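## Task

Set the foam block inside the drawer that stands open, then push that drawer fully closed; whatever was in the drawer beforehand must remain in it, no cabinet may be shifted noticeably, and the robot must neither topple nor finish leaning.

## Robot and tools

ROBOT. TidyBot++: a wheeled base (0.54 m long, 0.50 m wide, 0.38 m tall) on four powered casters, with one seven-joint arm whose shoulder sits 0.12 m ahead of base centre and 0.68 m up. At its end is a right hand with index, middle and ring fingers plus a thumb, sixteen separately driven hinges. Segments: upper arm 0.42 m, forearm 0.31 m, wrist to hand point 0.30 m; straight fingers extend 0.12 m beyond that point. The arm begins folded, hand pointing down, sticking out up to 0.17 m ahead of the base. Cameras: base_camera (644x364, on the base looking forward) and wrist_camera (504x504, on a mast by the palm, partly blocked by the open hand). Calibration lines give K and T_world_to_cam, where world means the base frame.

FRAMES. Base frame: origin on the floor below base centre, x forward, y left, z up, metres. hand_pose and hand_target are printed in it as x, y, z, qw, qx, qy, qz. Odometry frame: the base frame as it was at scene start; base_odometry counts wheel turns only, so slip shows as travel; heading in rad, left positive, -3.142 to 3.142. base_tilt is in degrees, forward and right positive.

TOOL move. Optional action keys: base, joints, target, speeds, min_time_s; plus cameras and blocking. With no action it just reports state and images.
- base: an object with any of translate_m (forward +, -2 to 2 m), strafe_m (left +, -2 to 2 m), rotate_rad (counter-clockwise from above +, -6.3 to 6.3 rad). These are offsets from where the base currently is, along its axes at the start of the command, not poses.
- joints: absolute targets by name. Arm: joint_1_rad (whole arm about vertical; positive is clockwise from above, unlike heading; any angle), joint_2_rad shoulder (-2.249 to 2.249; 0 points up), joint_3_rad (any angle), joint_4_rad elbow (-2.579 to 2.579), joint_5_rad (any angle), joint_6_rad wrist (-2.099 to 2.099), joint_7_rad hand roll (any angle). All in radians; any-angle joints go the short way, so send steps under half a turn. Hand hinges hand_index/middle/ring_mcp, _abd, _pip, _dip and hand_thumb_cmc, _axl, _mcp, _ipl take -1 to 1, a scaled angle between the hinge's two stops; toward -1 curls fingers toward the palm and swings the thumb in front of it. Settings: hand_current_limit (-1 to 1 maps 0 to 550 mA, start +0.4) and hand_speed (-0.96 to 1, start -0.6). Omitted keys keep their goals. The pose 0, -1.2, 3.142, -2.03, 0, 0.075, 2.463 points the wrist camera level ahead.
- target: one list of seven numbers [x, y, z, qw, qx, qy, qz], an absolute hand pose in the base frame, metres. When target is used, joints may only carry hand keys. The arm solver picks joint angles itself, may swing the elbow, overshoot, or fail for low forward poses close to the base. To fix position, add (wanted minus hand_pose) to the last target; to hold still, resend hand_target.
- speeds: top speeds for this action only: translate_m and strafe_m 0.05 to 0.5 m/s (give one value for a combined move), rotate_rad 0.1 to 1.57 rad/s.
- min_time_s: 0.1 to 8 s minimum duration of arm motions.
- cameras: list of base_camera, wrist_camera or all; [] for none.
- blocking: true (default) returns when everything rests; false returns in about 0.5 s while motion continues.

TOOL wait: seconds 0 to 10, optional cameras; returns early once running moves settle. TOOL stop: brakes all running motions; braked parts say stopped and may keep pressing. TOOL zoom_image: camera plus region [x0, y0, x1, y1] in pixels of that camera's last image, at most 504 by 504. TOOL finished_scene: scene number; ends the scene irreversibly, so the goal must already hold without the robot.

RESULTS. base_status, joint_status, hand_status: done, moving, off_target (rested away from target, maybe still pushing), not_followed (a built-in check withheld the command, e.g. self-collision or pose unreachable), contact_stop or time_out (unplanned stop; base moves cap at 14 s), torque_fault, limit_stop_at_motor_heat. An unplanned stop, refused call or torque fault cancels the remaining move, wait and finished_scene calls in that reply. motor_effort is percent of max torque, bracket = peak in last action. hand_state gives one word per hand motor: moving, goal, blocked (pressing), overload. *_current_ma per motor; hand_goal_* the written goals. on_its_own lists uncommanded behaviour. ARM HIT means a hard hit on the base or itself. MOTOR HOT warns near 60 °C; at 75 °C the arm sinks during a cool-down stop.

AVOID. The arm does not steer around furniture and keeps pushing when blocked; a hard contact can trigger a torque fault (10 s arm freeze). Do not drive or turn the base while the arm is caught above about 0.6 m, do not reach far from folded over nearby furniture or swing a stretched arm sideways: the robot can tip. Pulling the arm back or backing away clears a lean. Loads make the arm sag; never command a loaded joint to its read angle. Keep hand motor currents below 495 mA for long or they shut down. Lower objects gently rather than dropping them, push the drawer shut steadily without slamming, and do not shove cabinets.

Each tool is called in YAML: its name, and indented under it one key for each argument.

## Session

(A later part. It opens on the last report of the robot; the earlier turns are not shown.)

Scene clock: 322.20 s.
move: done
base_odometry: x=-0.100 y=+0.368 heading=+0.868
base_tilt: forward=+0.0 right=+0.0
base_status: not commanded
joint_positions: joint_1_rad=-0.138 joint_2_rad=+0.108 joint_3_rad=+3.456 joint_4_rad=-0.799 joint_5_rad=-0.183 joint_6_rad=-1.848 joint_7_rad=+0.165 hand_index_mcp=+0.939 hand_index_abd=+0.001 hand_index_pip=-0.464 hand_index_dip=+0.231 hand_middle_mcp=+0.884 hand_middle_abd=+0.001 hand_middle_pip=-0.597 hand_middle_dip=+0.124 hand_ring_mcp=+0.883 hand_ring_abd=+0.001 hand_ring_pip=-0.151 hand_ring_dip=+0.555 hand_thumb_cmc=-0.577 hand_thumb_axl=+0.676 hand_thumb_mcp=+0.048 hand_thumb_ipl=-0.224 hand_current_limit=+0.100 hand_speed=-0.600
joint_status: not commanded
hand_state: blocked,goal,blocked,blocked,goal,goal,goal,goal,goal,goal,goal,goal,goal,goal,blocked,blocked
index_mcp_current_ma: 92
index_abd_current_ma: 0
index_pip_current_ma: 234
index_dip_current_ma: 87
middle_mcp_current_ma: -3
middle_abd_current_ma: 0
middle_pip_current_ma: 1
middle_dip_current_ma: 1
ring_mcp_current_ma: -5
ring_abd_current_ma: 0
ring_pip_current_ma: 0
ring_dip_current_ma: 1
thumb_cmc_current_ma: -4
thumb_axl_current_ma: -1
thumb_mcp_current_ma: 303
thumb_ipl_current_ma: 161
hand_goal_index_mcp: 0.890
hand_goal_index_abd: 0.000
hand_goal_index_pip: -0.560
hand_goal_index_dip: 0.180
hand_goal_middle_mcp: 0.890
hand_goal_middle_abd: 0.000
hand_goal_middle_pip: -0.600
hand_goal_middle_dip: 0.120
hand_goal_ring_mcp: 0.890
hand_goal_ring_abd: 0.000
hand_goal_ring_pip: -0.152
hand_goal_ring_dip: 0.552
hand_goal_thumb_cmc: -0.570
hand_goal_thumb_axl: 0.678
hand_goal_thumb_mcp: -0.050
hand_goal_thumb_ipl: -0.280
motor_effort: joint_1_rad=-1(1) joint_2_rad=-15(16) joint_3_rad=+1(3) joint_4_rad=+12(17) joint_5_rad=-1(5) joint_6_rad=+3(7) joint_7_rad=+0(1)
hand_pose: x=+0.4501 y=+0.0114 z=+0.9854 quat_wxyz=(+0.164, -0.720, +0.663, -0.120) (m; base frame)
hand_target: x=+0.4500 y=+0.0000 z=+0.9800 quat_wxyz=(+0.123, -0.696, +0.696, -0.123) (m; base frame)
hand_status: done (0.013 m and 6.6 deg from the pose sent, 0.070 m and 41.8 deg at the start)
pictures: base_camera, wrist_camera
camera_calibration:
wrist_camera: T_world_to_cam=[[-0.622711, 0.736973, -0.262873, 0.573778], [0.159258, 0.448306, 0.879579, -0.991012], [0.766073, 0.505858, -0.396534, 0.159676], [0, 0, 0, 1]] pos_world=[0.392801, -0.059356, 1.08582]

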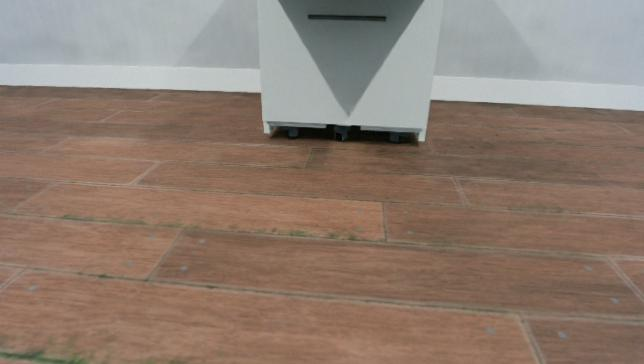

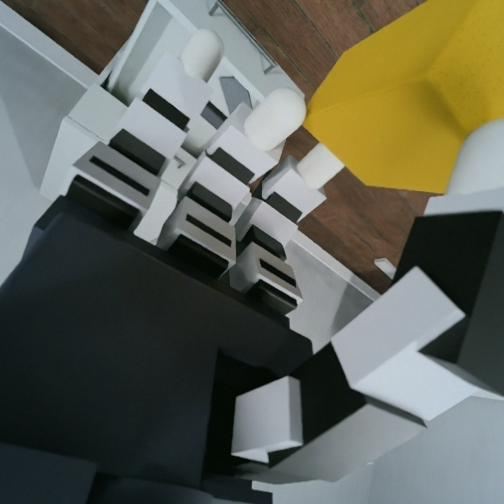

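move:
  base: {"translate_m":0.25}

move:
  target: [0.58, 0.0, 0.85, 0.183, -0.683, 0.683, -0.183]
  min_time_s: 2.5
  cameras: ["all"]

Scene clock: 351.77 s.
move: done
base_odometry: x=+0.061 y=+0.559 heading=+0.867
base_tilt: forward=+0.0 right=+0.1
base_status: done
joint_positions: joint_1_rad=-0.139 joint_2_rad=+0.130 joint_3_rad=+3.457 joint_4_rad=-0.796 joint_5_rad=-0.181 joint_6_rad=-1.855 joint_7_rad=+0.164 hand_index_mcp=+0.940 hand_index_abd=+0.001 hand_index_pip=-0.464 hand_index_dip=+0.230 hand_middle_mcp=+0.884 hand_middle_abd=+0.001 hand_middle_pip=-0.597 hand_middle_dip=+0.124 hand_ring_mcp=+0.883 hand_ring_abd=+0.001 hand_ring_pip=-0.151 hand_ring_dip=+0.555 hand_thumb_cmc=-0.577 hand_thumb_axl=+0.676 hand_thumb_mcp=+0.048 hand_thumb_ipl=-0.224 hand_current_limit=+0.100 hand_speed=-0.600
joint_status: not commanded
hand_state: blocked,goal,blocked,blocked,goal,goal,goal,goal,goal,goal,goal,goal,goal,goal,blocked,blocked
index_mcp_current_ma: 94
index_abd_current_ma: 0
index_pip_current_ma: 234
index_dip_current_ma: 87
middle_mcp_current_ma: -3
middle_abd_current_ma: 0
middle_pip_current_ma: 1
middle_dip_current_ma: 1
ring_mcp_current_ma: -5
ring_abd_current_ma: 0
ring_pip_current_ma: 0
ring_dip_current_ma: 1
thumb_cmc_current_ma: -4
thumb_axl_current_ma: -1
thumb_mcp_current_ma: 302
thumb_ipl_current_ma: 158
hand_goal_index_mcp: 0.890
hand_goal_index_abd: 0.000
hand_goal_index_pip: -0.560
hand_goal_index_dip: 0.180
hand_goal_middle_mcp: 0.890
hand_goal_middle_abd: 0.000
hand_goal_middle_pip: -0.600
hand_goal_middle_dip: 0.120
hand_goal_ring_mcp: 0.890
hand_goal_ring_abd: 0.000
hand_goal_ring_pip: -0.152
hand_goal_ring_dip: 0.552
hand_goal_thumb_cmc: -0.570
hand_goal_thumb_axl: 0.678
hand_goal_thumb_mcp: -0.050
hand_goal_thumb_ipl: -0.280
motor_effort: joint_1_rad=-1(1) joint_2_rad=-16(20) joint_3_rad=+1(2) joint_4_rad=+12(13) joint_5_rad=-1(2) joint_6_rad=+3(4) joint_7_rad=+0(1)
hand_pose: x=+0.4546 y=+0.0117 z=+0.9790 quat_wxyz=(+0.154, -0.721, +0.666, -0.113) (m; base frame)
hand_target: x=+0.4500 y=+0.0000 z=+0.9800 quat_wxyz=(+0.123, -0.696, +0.696, -0.123) (m; base frame)
hand_status: not commanded
pictures: none

Scene clock: 354.87 s.
move: done
base_odometry: x=+0.061 y=+0.559 heading=+0.867
base_tilt: forward=+0.0 right=+0.0
base_status: not commanded
joint_positions: joint_1_rad=-0.216 joint_2_rad=+0.143 joint_3_rad=+3.515 joint_4_rad=-1.178 joint_5_rad=-0.181 joint_6_rad=-1.279 joint_7_rad=+0.164 hand_index_mcp=+0.940 hand_index_abd=+0.001 hand_index_pip=-0.464 hand_index_dip=+0.230 hand_middle_mcp=+0.884 hand_middle_abd=+0.001 hand_middle_pip=-0.597 hand_middle_dip=+0.124 hand_ring_mcp=+0.883 hand_ring_abd=+0.001 hand_ring_pip=-0.151 hand_ring_dip=+0.555 hand_thumb_cmc=-0.577 hand_thumb_axl=+0.676 hand_thumb_mcp=+0.048 hand_thumb_ipl=-0.224 hand_current_limit=+0.100 hand_speed=-0.600
joint_status: not commanded
hand_state: blocked,goal,blocked,blocked,goal,goal,goal,goal,goal,goal,goal,goal,goal,goal,blocked,blocked
index_mcp_current_ma: 94
index_abd_current_ma: 0
index_pip_current_ma: 234
index_dip_current_ma: 87
middle_mcp_current_ma: -3
middle_abd_current_ma: 0
middle_pip_current_ma: 1
middle_dip_current_ma: 1
ring_mcp_current_ma: -5
ring_abd_current_ma: 0
ring_pip_current_ma: 0
ring_dip_current_ma: 1
thumb_cmc_current_ma: -4
thumb_axl_current_ma: -1
thumb_mcp_current_ma: 303
thumb_ipl_current_ma: 158
hand_goal_index_mcp: 0.890
hand_goal_index_abd: 0.000
hand_goal_index_pip: -0.560
hand_goal_index_dip: 0.180
hand_goal_middle_mcp: 0.890
hand_goal_middle_abd: 0.000
hand_goal_middle_pip: -0.600
hand_goal_middle_dip: 0.120
hand_goal_ring_mcp: 0.890
hand_goal_ring_abd: 0.000
hand_goal_ring_pip: -0.152
hand_goal_ring_dip: 0.552
hand_goal_thumb_cmc: -0.570
hand_goal_thumb_axl: 0.678
hand_goal_thumb_mcp: -0.050
hand_goal_thumb_ipl: -0.280
motor_effort: joint_1_rad=-1(1) joint_2_rad=-19(20) joint_3_rad=+1(2) joint_4_rad=+15(16) joint_5_rad=-1(3) joint_6_rad=+5(5) joint_7_rad=+0(1)
hand_pose: x=+0.5714 y=+0.0080 z=+0.8791 quat_wxyz=(+0.212, -0.686, +0.672, -0.182) (m; base frame)
hand_target: x=+0.5800 y=+0.0000 z=+0.8500 quat_wxyz=(+0.183, -0.683, +0.683, -0.183) (m; base frame)
hand_status: done (0.031 m and 3.6 deg from the pose sent, 0.180 m and 9.9 deg at the start)
pictures: base_camera, wrist_camera
camera_calibration:
wrist_camera: T_world_to_cam=[[-0.525102, 0.774389, -0.352973, 0.646909], [0.0489074, 0.441528, 0.895913, -0.866462], [0.849633, 0.453183, -0.269721, -0.132498], [0, 0, 0, 1]] pos_world=[0.494644, -0.0583465, 0.968879]

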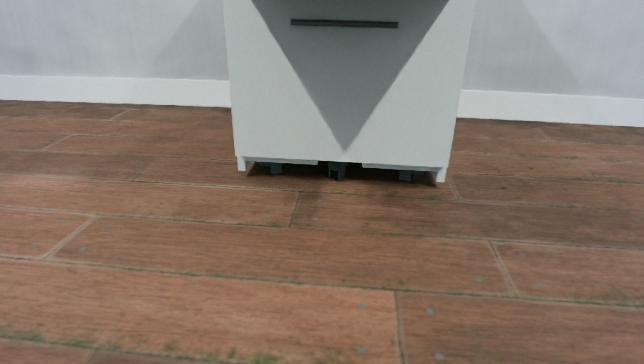

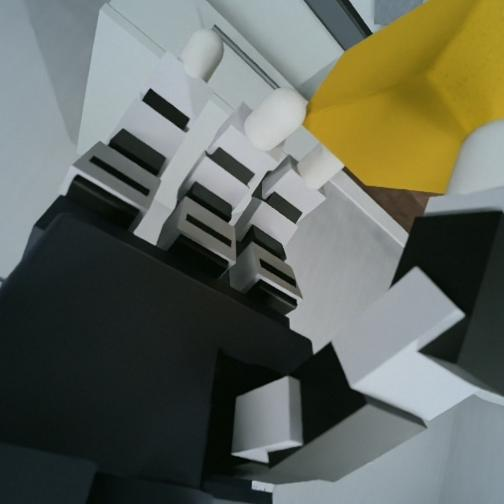

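zoom_image:
  camera: "wrist_camera"
  region: [60, 0, 440, 300]

Scaled by 1.326 from the camera's 504x504 image, which has a finer 720x720 frame.

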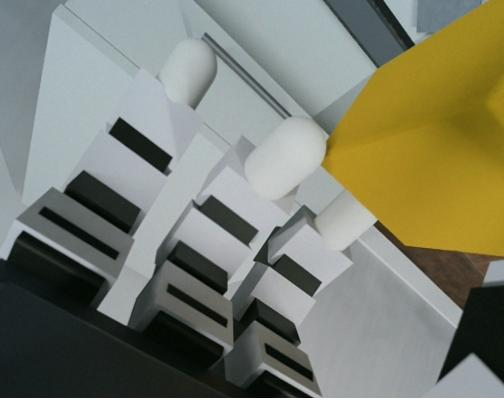

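move:
  target: [0.62, -0.06, 0.68, 0.183, -0.683, 0.683, -0.183]
  joints: {"hand_ring_mcp":0.99,"hand_ring_pip":-0.88,"hand_ring_dip":-0.4}
  min_time_s: 3
  cameras: ["wrist_camera"]

zoom_image:
  camera: "wrist_camera"
  region: [60, 0, 440, 300]

Scene clock: 388.67 s.
move: done
base_odometry: x=+0.061 y=+0.559 heading=+0.867
base_tilt: forward=+0.0 right=+0.0
base_status: not commanded
joint_positions: joint_1_rad=-0.241 joint_2_rad=+0.313 joint_3_rad=+3.764 joint_4_rad=-1.543 joint_5_rad=-0.421 joint_6_rad=-0.852 joint_7_rad=+0.505 hand_index_mcp=+0.940 hand_index_abd=+0.001 hand_index_pip=-0.464 hand_index_dip=+0.230 hand_middle_mcp=+0.884 hand_middle_abd=+0.001 hand_middle_pip=-0.597 hand_middle_dip=+0.124 hand_ring_mcp=+0.977 hand_ring_abd=+0.001 hand_ring_pip=-0.873 hand_ring_dip=-0.397 hand_thumb_cmc=-0.577 hand_thumb_axl=+0.676 hand_thumb_mcp=+0.048 hand_thumb_ipl=-0.224 hand_current_limit=+0.100 hand_speed=-0.600
joint_status: all done
hand_state: blocked,goal,blocked,blocked,goal,goal,goal,goal,goal,goal,goal,goal,goal,goal,blocked,blocked
index_mcp_current_ma: 94
index_abd_current_ma: 0
index_pip_current_ma: 234
index_dip_current_ma: 87
middle_mcp_current_ma: -3
middle_abd_current_ma: 0
middle_pip_current_ma: 1
middle_dip_current_ma: 1
ring_mcp_current_ma: -11
ring_abd_current_ma: 0
ring_pip_current_ma: 4
ring_dip_current_ma: 1
thumb_cmc_current_ma: -4
thumb_axl_current_ma: -1
thumb_mcp_current_ma: 302
thumb_ipl_current_ma: 158
hand_goal_index_mcp: 0.890
hand_goal_index_abd: 0.000
hand_goal_index_pip: -0.560
hand_goal_index_dip: 0.180
hand_goal_middle_mcp: 0.890
hand_goal_middle_abd: 0.000
hand_goal_middle_pip: -0.600
hand_goal_middle_dip: 0.120
hand_goal_ring_mcp: 0.990
hand_goal_ring_abd: 0.000
hand_goal_ring_pip: -0.880
hand_goal_ring_dip: -0.400
hand_goal_thumb_cmc: -0.570
hand_goal_thumb_axl: 0.678
hand_goal_thumb_mcp: -0.050
hand_goal_thumb_ipl: -0.280
motor_effort: joint_1_rad=+0(1) joint_2_rad=-22(23) joint_3_rad=+3(3) joint_4_rad=+15(16) joint_5_rad=-2(2) joint_6_rad=+4(5) joint_7_rad=+0(1)
hand_pose: x=+0.6149 y=-0.0726 z=+0.7065 quat_wxyz=(+0.178, -0.680, +0.684, -0.195) (m; base frame)
hand_target: x=+0.6200 y=-0.0600 z=+0.6800 quat_wxyz=(+0.183, -0.683, +0.683, -0.183) (m; base frame)
hand_status: done (0.030 m and 1.5 deg from the pose sent, 0.216 m and 3.6 deg at the start)
pictures: wrist_camera
camera_calibration:
wrist_camera: T_world_to_cam=[[-0.501924, 0.775926, -0.382114, 0.67769], [0.0952745, 0.488708, 0.86723, -0.683205], [0.859648, 0.398877, -0.31922, -0.154653], [0, 0, 0, 1]] pos_world=[0.538188, -0.130261, 0.802082]

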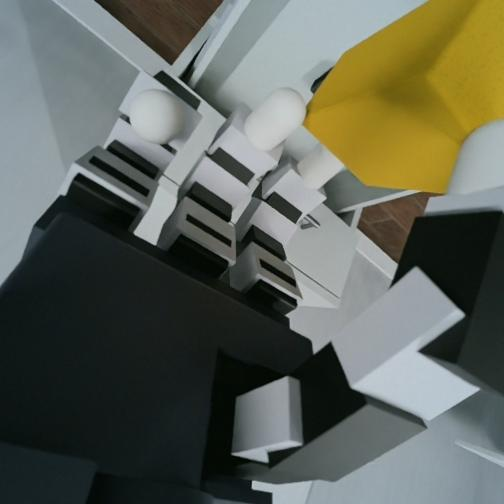

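Scaled by 1.326 from the camera's 504x504 image, which has a finer 720x720 frame.

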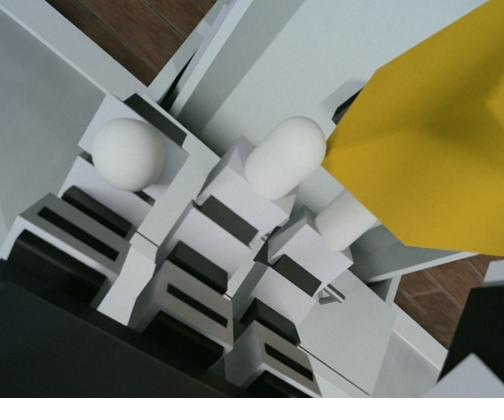

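move:
  target: [0.705, -0.022, 0.58, 0.183, -0.683, 0.683, -0.183]
  min_time_s: 2.5
  cameras: ["wrist_camera"]

zoom_image:
  camera: "wrist_camera"
  region: [60, 0, 440, 300]

Scene clock: 417.30 s.
move: done
base_odometry: x=+0.061 y=+0.559 heading=+0.867
base_tilt: forward=+0.0 right=+0.1
base_status: not commanded
joint_positions: joint_1_rad=-0.265 joint_2_rad=+0.596 joint_3_rad=+3.764 joint_4_rad=-1.521 joint_5_rad=-0.649 joint_6_rad=-0.720 joint_7_rad=+0.572 hand_index_mcp=+0.940 hand_index_abd=+0.001 hand_index_pip=-0.464 hand_index_dip=+0.230 hand_middle_mcp=+0.884 hand_middle_abd=+0.001 hand_middle_pip=-0.597 hand_middle_dip=+0.124 hand_ring_mcp=+0.978 hand_ring_abd=+0.001 hand_ring_pip=-0.873 hand_ring_dip=-0.397 hand_thumb_cmc=-0.577 hand_thumb_axl=+0.676 hand_thumb_mcp=+0.048 hand_thumb_ipl=-0.224 hand_current_limit=+0.100 hand_speed=-0.600
joint_status: not commanded
hand_state: blocked,goal,blocked,blocked,goal,goal,goal,goal,goal,goal,goal,goal,goal,goal,blocked,blocked
index_mcp_current_ma: 94
index_abd_current_ma: 0
index_pip_current_ma: 234
index_dip_current_ma: 87
middle_mcp_current_ma: -3
middle_abd_current_ma: 0
middle_pip_current_ma: 1
middle_dip_current_ma: 1
ring_mcp_current_ma: -10
ring_abd_current_ma: 0
ring_pip_current_ma: 4
ring_dip_current_ma: 1
thumb_cmc_current_ma: -4
thumb_axl_current_ma: -1
thumb_mcp_current_ma: 303
thumb_ipl_current_ma: 158
hand_goal_index_mcp: 0.890
hand_goal_index_abd: 0.000
hand_goal_index_pip: -0.560
hand_goal_index_dip: 0.180
hand_goal_middle_mcp: 0.890
hand_goal_middle_abd: 0.000
hand_goal_middle_pip: -0.600
hand_goal_middle_dip: 0.120
hand_goal_ring_mcp: 0.990
hand_goal_ring_abd: 0.000
hand_goal_ring_pip: -0.880
hand_goal_ring_dip: -0.400
hand_goal_thumb_cmc: -0.570
hand_goal_thumb_axl: 0.678
hand_goal_thumb_mcp: -0.050
hand_goal_thumb_ipl: -0.280
motor_effort: joint_1_rad=-1(1) joint_2_rad=-29(29) joint_3_rad=+5(6) joint_4_rad=+13(15) joint_5_rad=-1(3) joint_6_rad=+4(4) joint_7_rad=+0(1)
hand_pose: x=+0.6774 y=-0.0344 z=+0.5889 quat_wxyz=(+0.166, -0.677, +0.697, -0.168) (m; base frame)
hand_target: x=+0.7050 y=-0.0220 z=+0.5800 quat_wxyz=(+0.183, -0.683, +0.683, -0.183) (m; base frame)
hand_status: done (0.032 m and 3.1 deg from the pose sent, 0.163 m and 1.5 deg at the start)
pictures: wrist_camera
camera_calibration:
wrist_camera: T_world_to_cam=[[-0.509333, 0.793485, -0.333109, 0.611316], [0.151815, 0.463857, 0.872805, -0.648287], [0.847073, 0.393978, -0.35672, -0.230722], [0, 0, 0, 1]] pos_world=[0.605221, -0.0934585, 0.68716]

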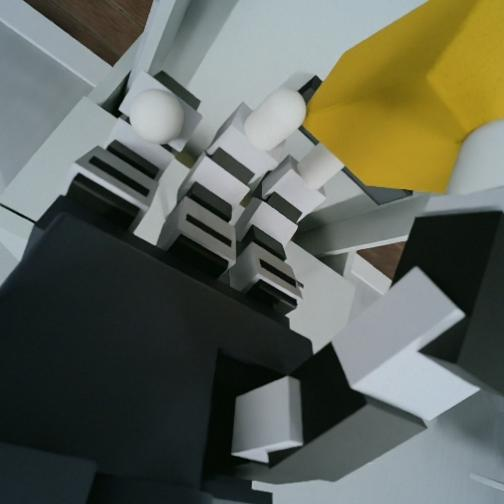

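Scaled by 1.326 from the camera's 504x504 image, which has a finer 720x720 frame.

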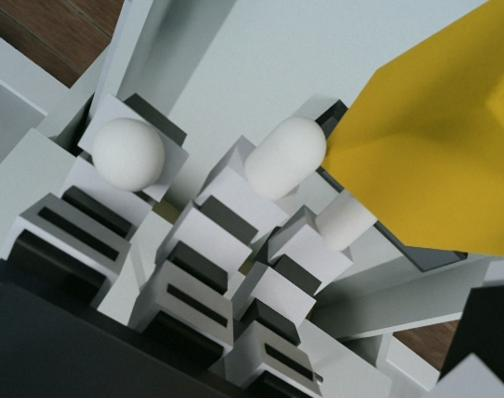

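move:
  target: [0.715, -0.022, 0.5, 0.183, -0.683, 0.683, -0.183]
  min_time_s: 2.5
  cameras: ["wrist_camera"]

zoom_image:
  camera: "wrist_camera"
  region: [60, 0, 440, 300]

Scene clock: 425.10 s.
move: done
base_odometry: x=+0.061 y=+0.559 heading=+0.867
base_tilt: forward=+0.0 right=+0.0
base_status: not commanded
joint_positions: joint_1_rad=-0.255 joint_2_rad=+0.708 joint_3_rad=+3.704 joint_4_rad=-1.521 joint_5_rad=-0.820 joint_6_rad=-0.567 joint_7_rad=+0.736 hand_index_mcp=+0.940 hand_index_abd=+0.001 hand_index_pip=-0.464 hand_index_dip=+0.230 hand_middle_mcp=+0.884 hand_middle_abd=+0.001 hand_middle_pip=-0.597 hand_middle_dip=+0.124 hand_ring_mcp=+0.978 hand_ring_abd=+0.001 hand_ring_pip=-0.873 hand_ring_dip=-0.397 hand_thumb_cmc=-0.577 hand_thumb_axl=+0.676 hand_thumb_mcp=+0.048 hand_thumb_ipl=-0.224 hand_current_limit=+0.100 hand_speed=-0.600
joint_status: not commanded
hand_state: blocked,goal,blocked,blocked,goal,goal,goal,goal,goal,goal,goal,goal,goal,goal,blocked,blocked
index_mcp_current_ma: 94
index_abd_current_ma: 0
index_pip_current_ma: 234
index_dip_current_ma: 87
middle_mcp_current_ma: -3
middle_abd_current_ma: 0
middle_pip_current_ma: 1
middle_dip_current_ma: 1
ring_mcp_current_ma: -10
ring_abd_current_ma: 0
ring_pip_current_ma: 4
ring_dip_current_ma: 1
thumb_cmc_current_ma: -4
thumb_axl_current_ma: -1
thumb_mcp_current_ma: 302
thumb_ipl_current_ma: 158
hand_goal_index_mcp: 0.890
hand_goal_index_abd: 0.000
hand_goal_index_pip: -0.560
hand_goal_index_dip: 0.180
hand_goal_middle_mcp: 0.890
hand_goal_middle_abd: 0.000
hand_goal_middle_pip: -0.600
hand_goal_middle_dip: 0.120
hand_goal_ring_mcp: 0.990
hand_goal_ring_abd: 0.000
hand_goal_ring_pip: -0.880
hand_goal_ring_dip: -0.400
hand_goal_thumb_cmc: -0.570
hand_goal_thumb_axl: 0.678
hand_goal_thumb_mcp: -0.050
hand_goal_thumb_ipl: -0.280
motor_effort: joint_1_rad=-1(1) joint_2_rad=-31(32) joint_3_rad=+5(6) joint_4_rad=+13(13) joint_5_rad=-2(3) joint_6_rad=+4(4) joint_7_rad=+0(1)
hand_pose: x=+0.7191 y=-0.0176 z=+0.5339 quat_wxyz=(+0.188, -0.692, +0.671, -0.191) (m; base frame)
hand_target: x=+0.7150 y=-0.0220 z=+0.5000 quat_wxyz=(+0.183, -0.683, +0.683, -0.183) (m; base frame)
hand_status: done (0.034 m and 2.1 deg from the pose sent, 0.097 m and 3.1 deg at the start)
pictures: wrist_camera
camera_calibration:
wrist_camera: T_world_to_cam=[[-0.529191, 0.759013, -0.379284, 0.639156], [0.0682811, 0.483648, 0.872595, -0.553874], [0.845751, 0.435872, -0.307768, -0.316804], [0, 0, 0, 1]] pos_world=[0.643992, -0.0791623, 0.628227]

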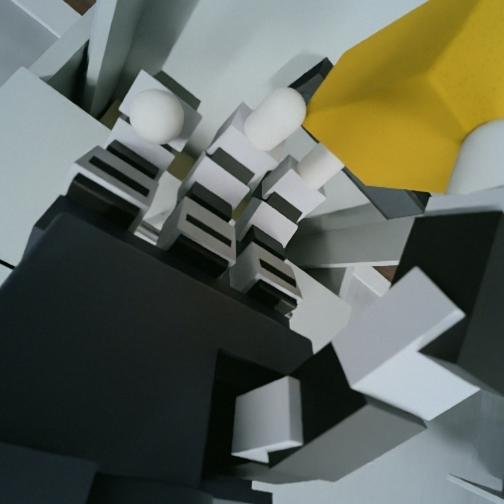

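Scaled by 1.326 from the camera's 504x504 image, which has a finer 720x720 frame.

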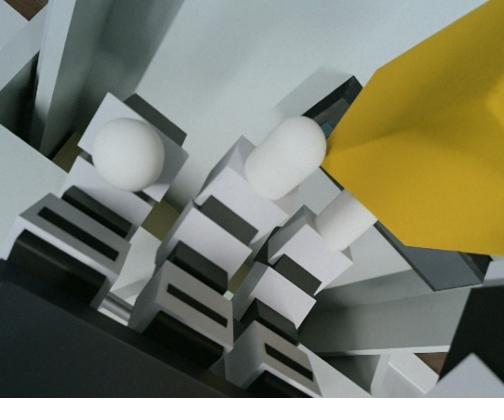

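move:
  target: [0.678, -0.036, 0.475, 0.183, -0.683, 0.683, -0.183]
  min_time_s: 2.5
  cameras: ["wrist_camera"]

zoom_image:
  camera: "wrist_camera"
  region: [60, 0, 440, 300]

Scene clock: 433.10 s.
move: done
base_odometry: x=+0.061 y=+0.559 heading=+0.867
base_tilt: forward=+0.0 right=+0.0
base_status: not commanded
joint_positions: joint_1_rad=-0.196 joint_2_rad=+0.708 joint_3_rad=+3.630 joint_4_rad=-1.666 joint_5_rad=-0.966 joint_6_rad=-0.457 joint_7_rad=+0.954 hand_index_mcp=+0.940 hand_index_abd=+0.001 hand_index_pip=-0.464 hand_index_dip=+0.230 hand_middle_mcp=+0.884 hand_middle_abd=+0.001 hand_middle_pip=-0.597 hand_middle_dip=+0.124 hand_ring_mcp=+0.978 hand_ring_abd=+0.001 hand_ring_pip=-0.873 hand_ring_dip=-0.397 hand_thumb_cmc=-0.577 hand_thumb_axl=+0.676 hand_thumb_mcp=+0.048 hand_thumb_ipl=-0.224 hand_current_limit=+0.100 hand_speed=-0.600
joint_status: not commanded
hand_state: blocked,goal,blocked,blocked,goal,goal,goal,goal,goal,goal,goal,goal,goal,goal,blocked,blocked
index_mcp_current_ma: 94
index_abd_current_ma: 0
index_pip_current_ma: 234
index_dip_current_ma: 87
middle_mcp_current_ma: -3
middle_abd_current_ma: 0
middle_pip_current_ma: 1
middle_dip_current_ma: 1
ring_mcp_current_ma: -10
ring_abd_current_ma: 0
ring_pip_current_ma: 4
ring_dip_current_ma: 1
thumb_cmc_current_ma: -4
thumb_axl_current_ma: -1
thumb_mcp_current_ma: 303
thumb_ipl_current_ma: 158
hand_goal_index_mcp: 0.890
hand_goal_index_abd: 0.000
hand_goal_index_pip: -0.560
hand_goal_index_dip: 0.180
hand_goal_middle_mcp: 0.890
hand_goal_middle_abd: 0.000
hand_goal_middle_pip: -0.600
hand_goal_middle_dip: 0.120
hand_goal_ring_mcp: 0.990
hand_goal_ring_abd: 0.000
hand_goal_ring_pip: -0.880
hand_goal_ring_dip: -0.400
hand_goal_thumb_cmc: -0.570
hand_goal_thumb_axl: 0.678
hand_goal_thumb_mcp: -0.050
hand_goal_thumb_ipl: -0.280
motor_effort: joint_1_rad=+0(1) joint_2_rad=-30(31) joint_3_rad=+5(6) joint_4_rad=+11(13) joint_5_rad=-1(3) joint_6_rad=+3(4) joint_7_rad=+0(1)
hand_pose: x=+0.6848 y=-0.0305 z=+0.4916 quat_wxyz=(+0.184, -0.697, +0.668, -0.184) (m; base frame)
hand_target: x=+0.6780 y=-0.0360 z=+0.4750 quat_wxyz=(+0.183, -0.683, +0.683, -0.183) (m; base frame)
hand_status: done (0.019 m and 2.4 deg from the pose sent, 0.074 m and 2.1 deg at the start)
pictures: wrist_camera
camera_calibration:
wrist_camera: T_world_to_cam=[[-0.544886, 0.752707, -0.369502, 0.620456], [0.0774332, 0.483951, 0.871663, -0.514189], [0.834927, 0.446345, -0.321982, -0.280392], [0, 0, 0, 1]] pos_world=[0.612, -0.0930283, 0.587178]

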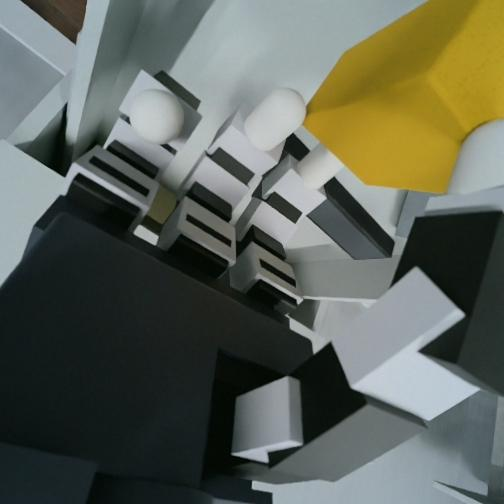

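Scaled by 1.326 from the camera's 504x504 image, which has a finer 720x720 frame.

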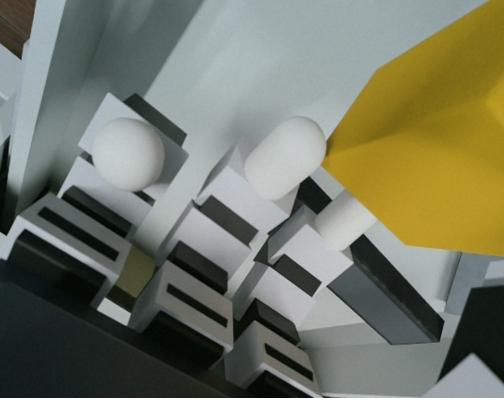

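move:
  target: [0.675, -0.04, 0.458, 0.183, -0.683, 0.683, -0.183]
  min_time_s: 1.5
  cameras: ["all"]

Scene clock: 443.60 s.
move: done
base_odometry: x=+0.061 y=+0.559 heading=+0.867
base_tilt: forward=+0.0 right=+0.0
base_status: not commanded
joint_positions: joint_1_rad=-0.157 joint_2_rad=+0.708 joint_3_rad=+3.579 joint_4_rad=-1.684 joint_5_rad=-1.027 joint_6_rad=-0.414 joint_7_rad=+1.035 hand_index_mcp=+0.940 hand_index_abd=+0.001 hand_index_pip=-0.464 hand_index_dip=+0.230 hand_middle_mcp=+0.884 hand_middle_abd=+0.001 hand_middle_pip=-0.597 hand_middle_dip=+0.124 hand_ring_mcp=+0.978 hand_ring_abd=+0.001 hand_ring_pip=-0.873 hand_ring_dip=-0.397 hand_thumb_cmc=-0.577 hand_thumb_axl=+0.676 hand_thumb_mcp=+0.048 hand_thumb_ipl=-0.224 hand_current_limit=+0.100 hand_speed=-0.600
joint_status: not commanded
hand_state: blocked,goal,blocked,blocked,goal,goal,goal,goal,goal,goal,goal,goal,goal,goal,blocked,blocked
index_mcp_current_ma: 94
index_abd_current_ma: 0
index_pip_current_ma: 234
index_dip_current_ma: 87
middle_mcp_current_ma: -3
middle_abd_current_ma: 0
middle_pip_current_ma: 1
middle_dip_current_ma: 1
ring_mcp_current_ma: -10
ring_abd_current_ma: 0
ring_pip_current_ma: 4
ring_dip_current_ma: 1
thumb_cmc_current_ma: -4
thumb_axl_current_ma: -1
thumb_mcp_current_ma: 303
thumb_ipl_current_ma: 158
hand_goal_index_mcp: 0.890
hand_goal_index_abd: 0.000
hand_goal_index_pip: -0.560
hand_goal_index_dip: 0.180
hand_goal_middle_mcp: 0.890
hand_goal_middle_abd: 0.000
hand_goal_middle_pip: -0.600
hand_goal_middle_dip: 0.120
hand_goal_ring_mcp: 0.990
hand_goal_ring_abd: 0.000
hand_goal_ring_pip: -0.880
hand_goal_ring_dip: -0.400
hand_goal_thumb_cmc: -0.570
hand_goal_thumb_axl: 0.678
hand_goal_thumb_mcp: -0.050
hand_goal_thumb_ipl: -0.280
motor_effort: joint_1_rad=-1(1) joint_2_rad=-30(31) joint_3_rad=+4(5) joint_4_rad=+11(11) joint_5_rad=-2(3) joint_6_rad=+3(3) joint_7_rad=+0(1)
hand_pose: x=+0.6880 y=-0.0328 z=+0.4855 quat_wxyz=(+0.194, -0.696, +0.665, -0.190) (m; base frame)
hand_target: x=+0.6750 y=-0.0400 z=+0.4580 quat_wxyz=(+0.183, -0.683, +0.683, -0.183) (m; base frame)
hand_status: done (0.031 m and 3.0 deg from the pose sent, 0.036 m and 2.4 deg at the start)
pictures: base_camera, wrist_camera
camera_calibration:
wrist_camera: T_world_to_cam=[[-0.538995, 0.752712, -0.378032, 0.621834], [0.0545997, 0.479083, 0.87607, -0.494591], [0.840537, 0.451557, -0.299321, -0.298708], [0, 0, 0, 1]] pos_world=[0.613245, -0.0962279, 0.578959]

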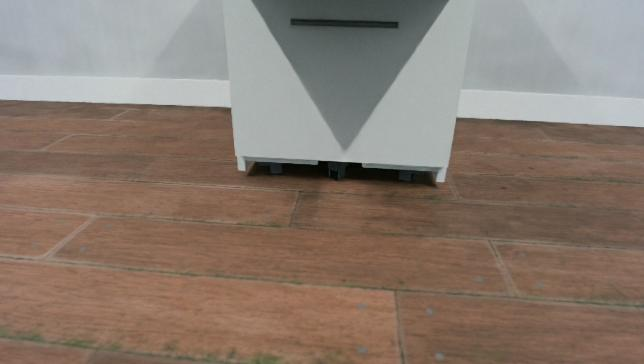

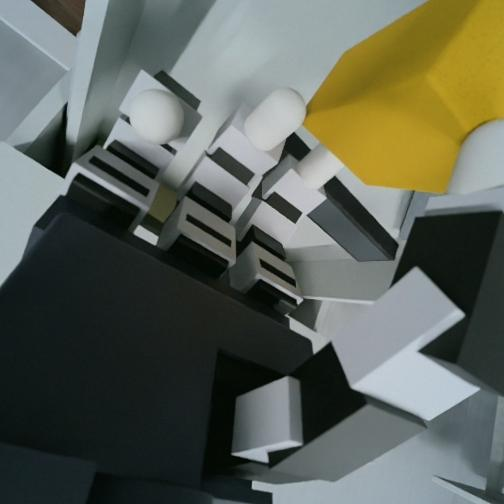

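move:
  target: [0.668, -0.045, 0.442, 0.183, -0.683, 0.683, -0.183]
  min_time_s: 1.5
  cameras: ["wrist_camera"]

Scene clock: 446.67 s.
move: done
base_odometry: x=+0.061 y=+0.559 heading=+0.867
base_tilt: forward=+0.0 right=+0.0
base_status: not commanded
joint_positions: joint_1_rad=-0.099 joint_2_rad=+0.708 joint_3_rad=+3.503 joint_4_rad=-1.714 joint_5_rad=-1.093 joint_6_rad=-0.356 joint_7_rad=+1.132 hand_index_mcp=+0.940 hand_index_abd=+0.001 hand_index_pip=-0.464 hand_index_dip=+0.230 hand_middle_mcp=+0.884 hand_middle_abd=+0.001 hand_middle_pip=-0.597 hand_middle_dip=+0.124 hand_ring_mcp=+0.978 hand_ring_abd=+0.001 hand_ring_pip=-0.873 hand_ring_dip=-0.397 hand_thumb_cmc=-0.577 hand_thumb_axl=+0.676 hand_thumb_mcp=+0.048 hand_thumb_ipl=-0.224 hand_current_limit=+0.100 hand_speed=-0.600
joint_status: not commanded
hand_state: blocked,goal,blocked,blocked,goal,goal,goal,goal,goal,goal,goal,goal,goal,goal,blocked,blocked
index_mcp_current_ma: 94
index_abd_current_ma: 0
index_pip_current_ma: 234
index_dip_current_ma: 87
middle_mcp_current_ma: -3
middle_abd_current_ma: 0
middle_pip_current_ma: 1
middle_dip_current_ma: 1
ring_mcp_current_ma: -10
ring_abd_current_ma: 0
ring_pip_current_ma: 4
ring_dip_current_ma: 1
thumb_cmc_current_ma: -4
thumb_axl_current_ma: -1
thumb_mcp_current_ma: 303
thumb_ipl_current_ma: 158
hand_goal_index_mcp: 0.890
hand_goal_index_abd: 0.000
hand_goal_index_pip: -0.560
hand_goal_index_dip: 0.180
hand_goal_middle_mcp: 0.890
hand_goal_middle_abd: 0.000
hand_goal_middle_pip: -0.600
hand_goal_middle_dip: 0.120
hand_goal_ring_mcp: 0.990
hand_goal_ring_abd: 0.000
hand_goal_ring_pip: -0.880
hand_goal_ring_dip: -0.400
hand_goal_thumb_cmc: -0.570
hand_goal_thumb_axl: 0.678
hand_goal_thumb_mcp: -0.050
hand_goal_thumb_ipl: -0.280
motor_effort: joint_1_rad=-1(1) joint_2_rad=-30(31) joint_3_rad=+3(5) joint_4_rad=+11(11) joint_5_rad=-2(2) joint_6_rad=+2(3) joint_7_rad=+0(1)
hand_pose: x=+0.6856 y=-0.0371 z=+0.4751 quat_wxyz=(+0.201, -0.695, +0.663, -0.194) (m; base frame)
hand_target: x=+0.6680 y=-0.0450 z=+0.4420 quat_wxyz=(+0.183, -0.683, +0.683, -0.183) (m; base frame)
hand_status: done (0.038 m and 3.6 deg from the pose sent, 0.049 m and 3.0 deg at the start)
pictures: wrist_camera
camera_calibration:
wrist_camera: T_world_to_cam=[[-0.534994, 0.752629, -0.383836, 0.619836], [0.0394967, 0.476106, 0.878501, -0.474269], [0.843932, 0.454832, -0.28444, -0.307096], [0, 0, 0, 1]] pos_world=[0.609509, -0.101027, 0.567211]

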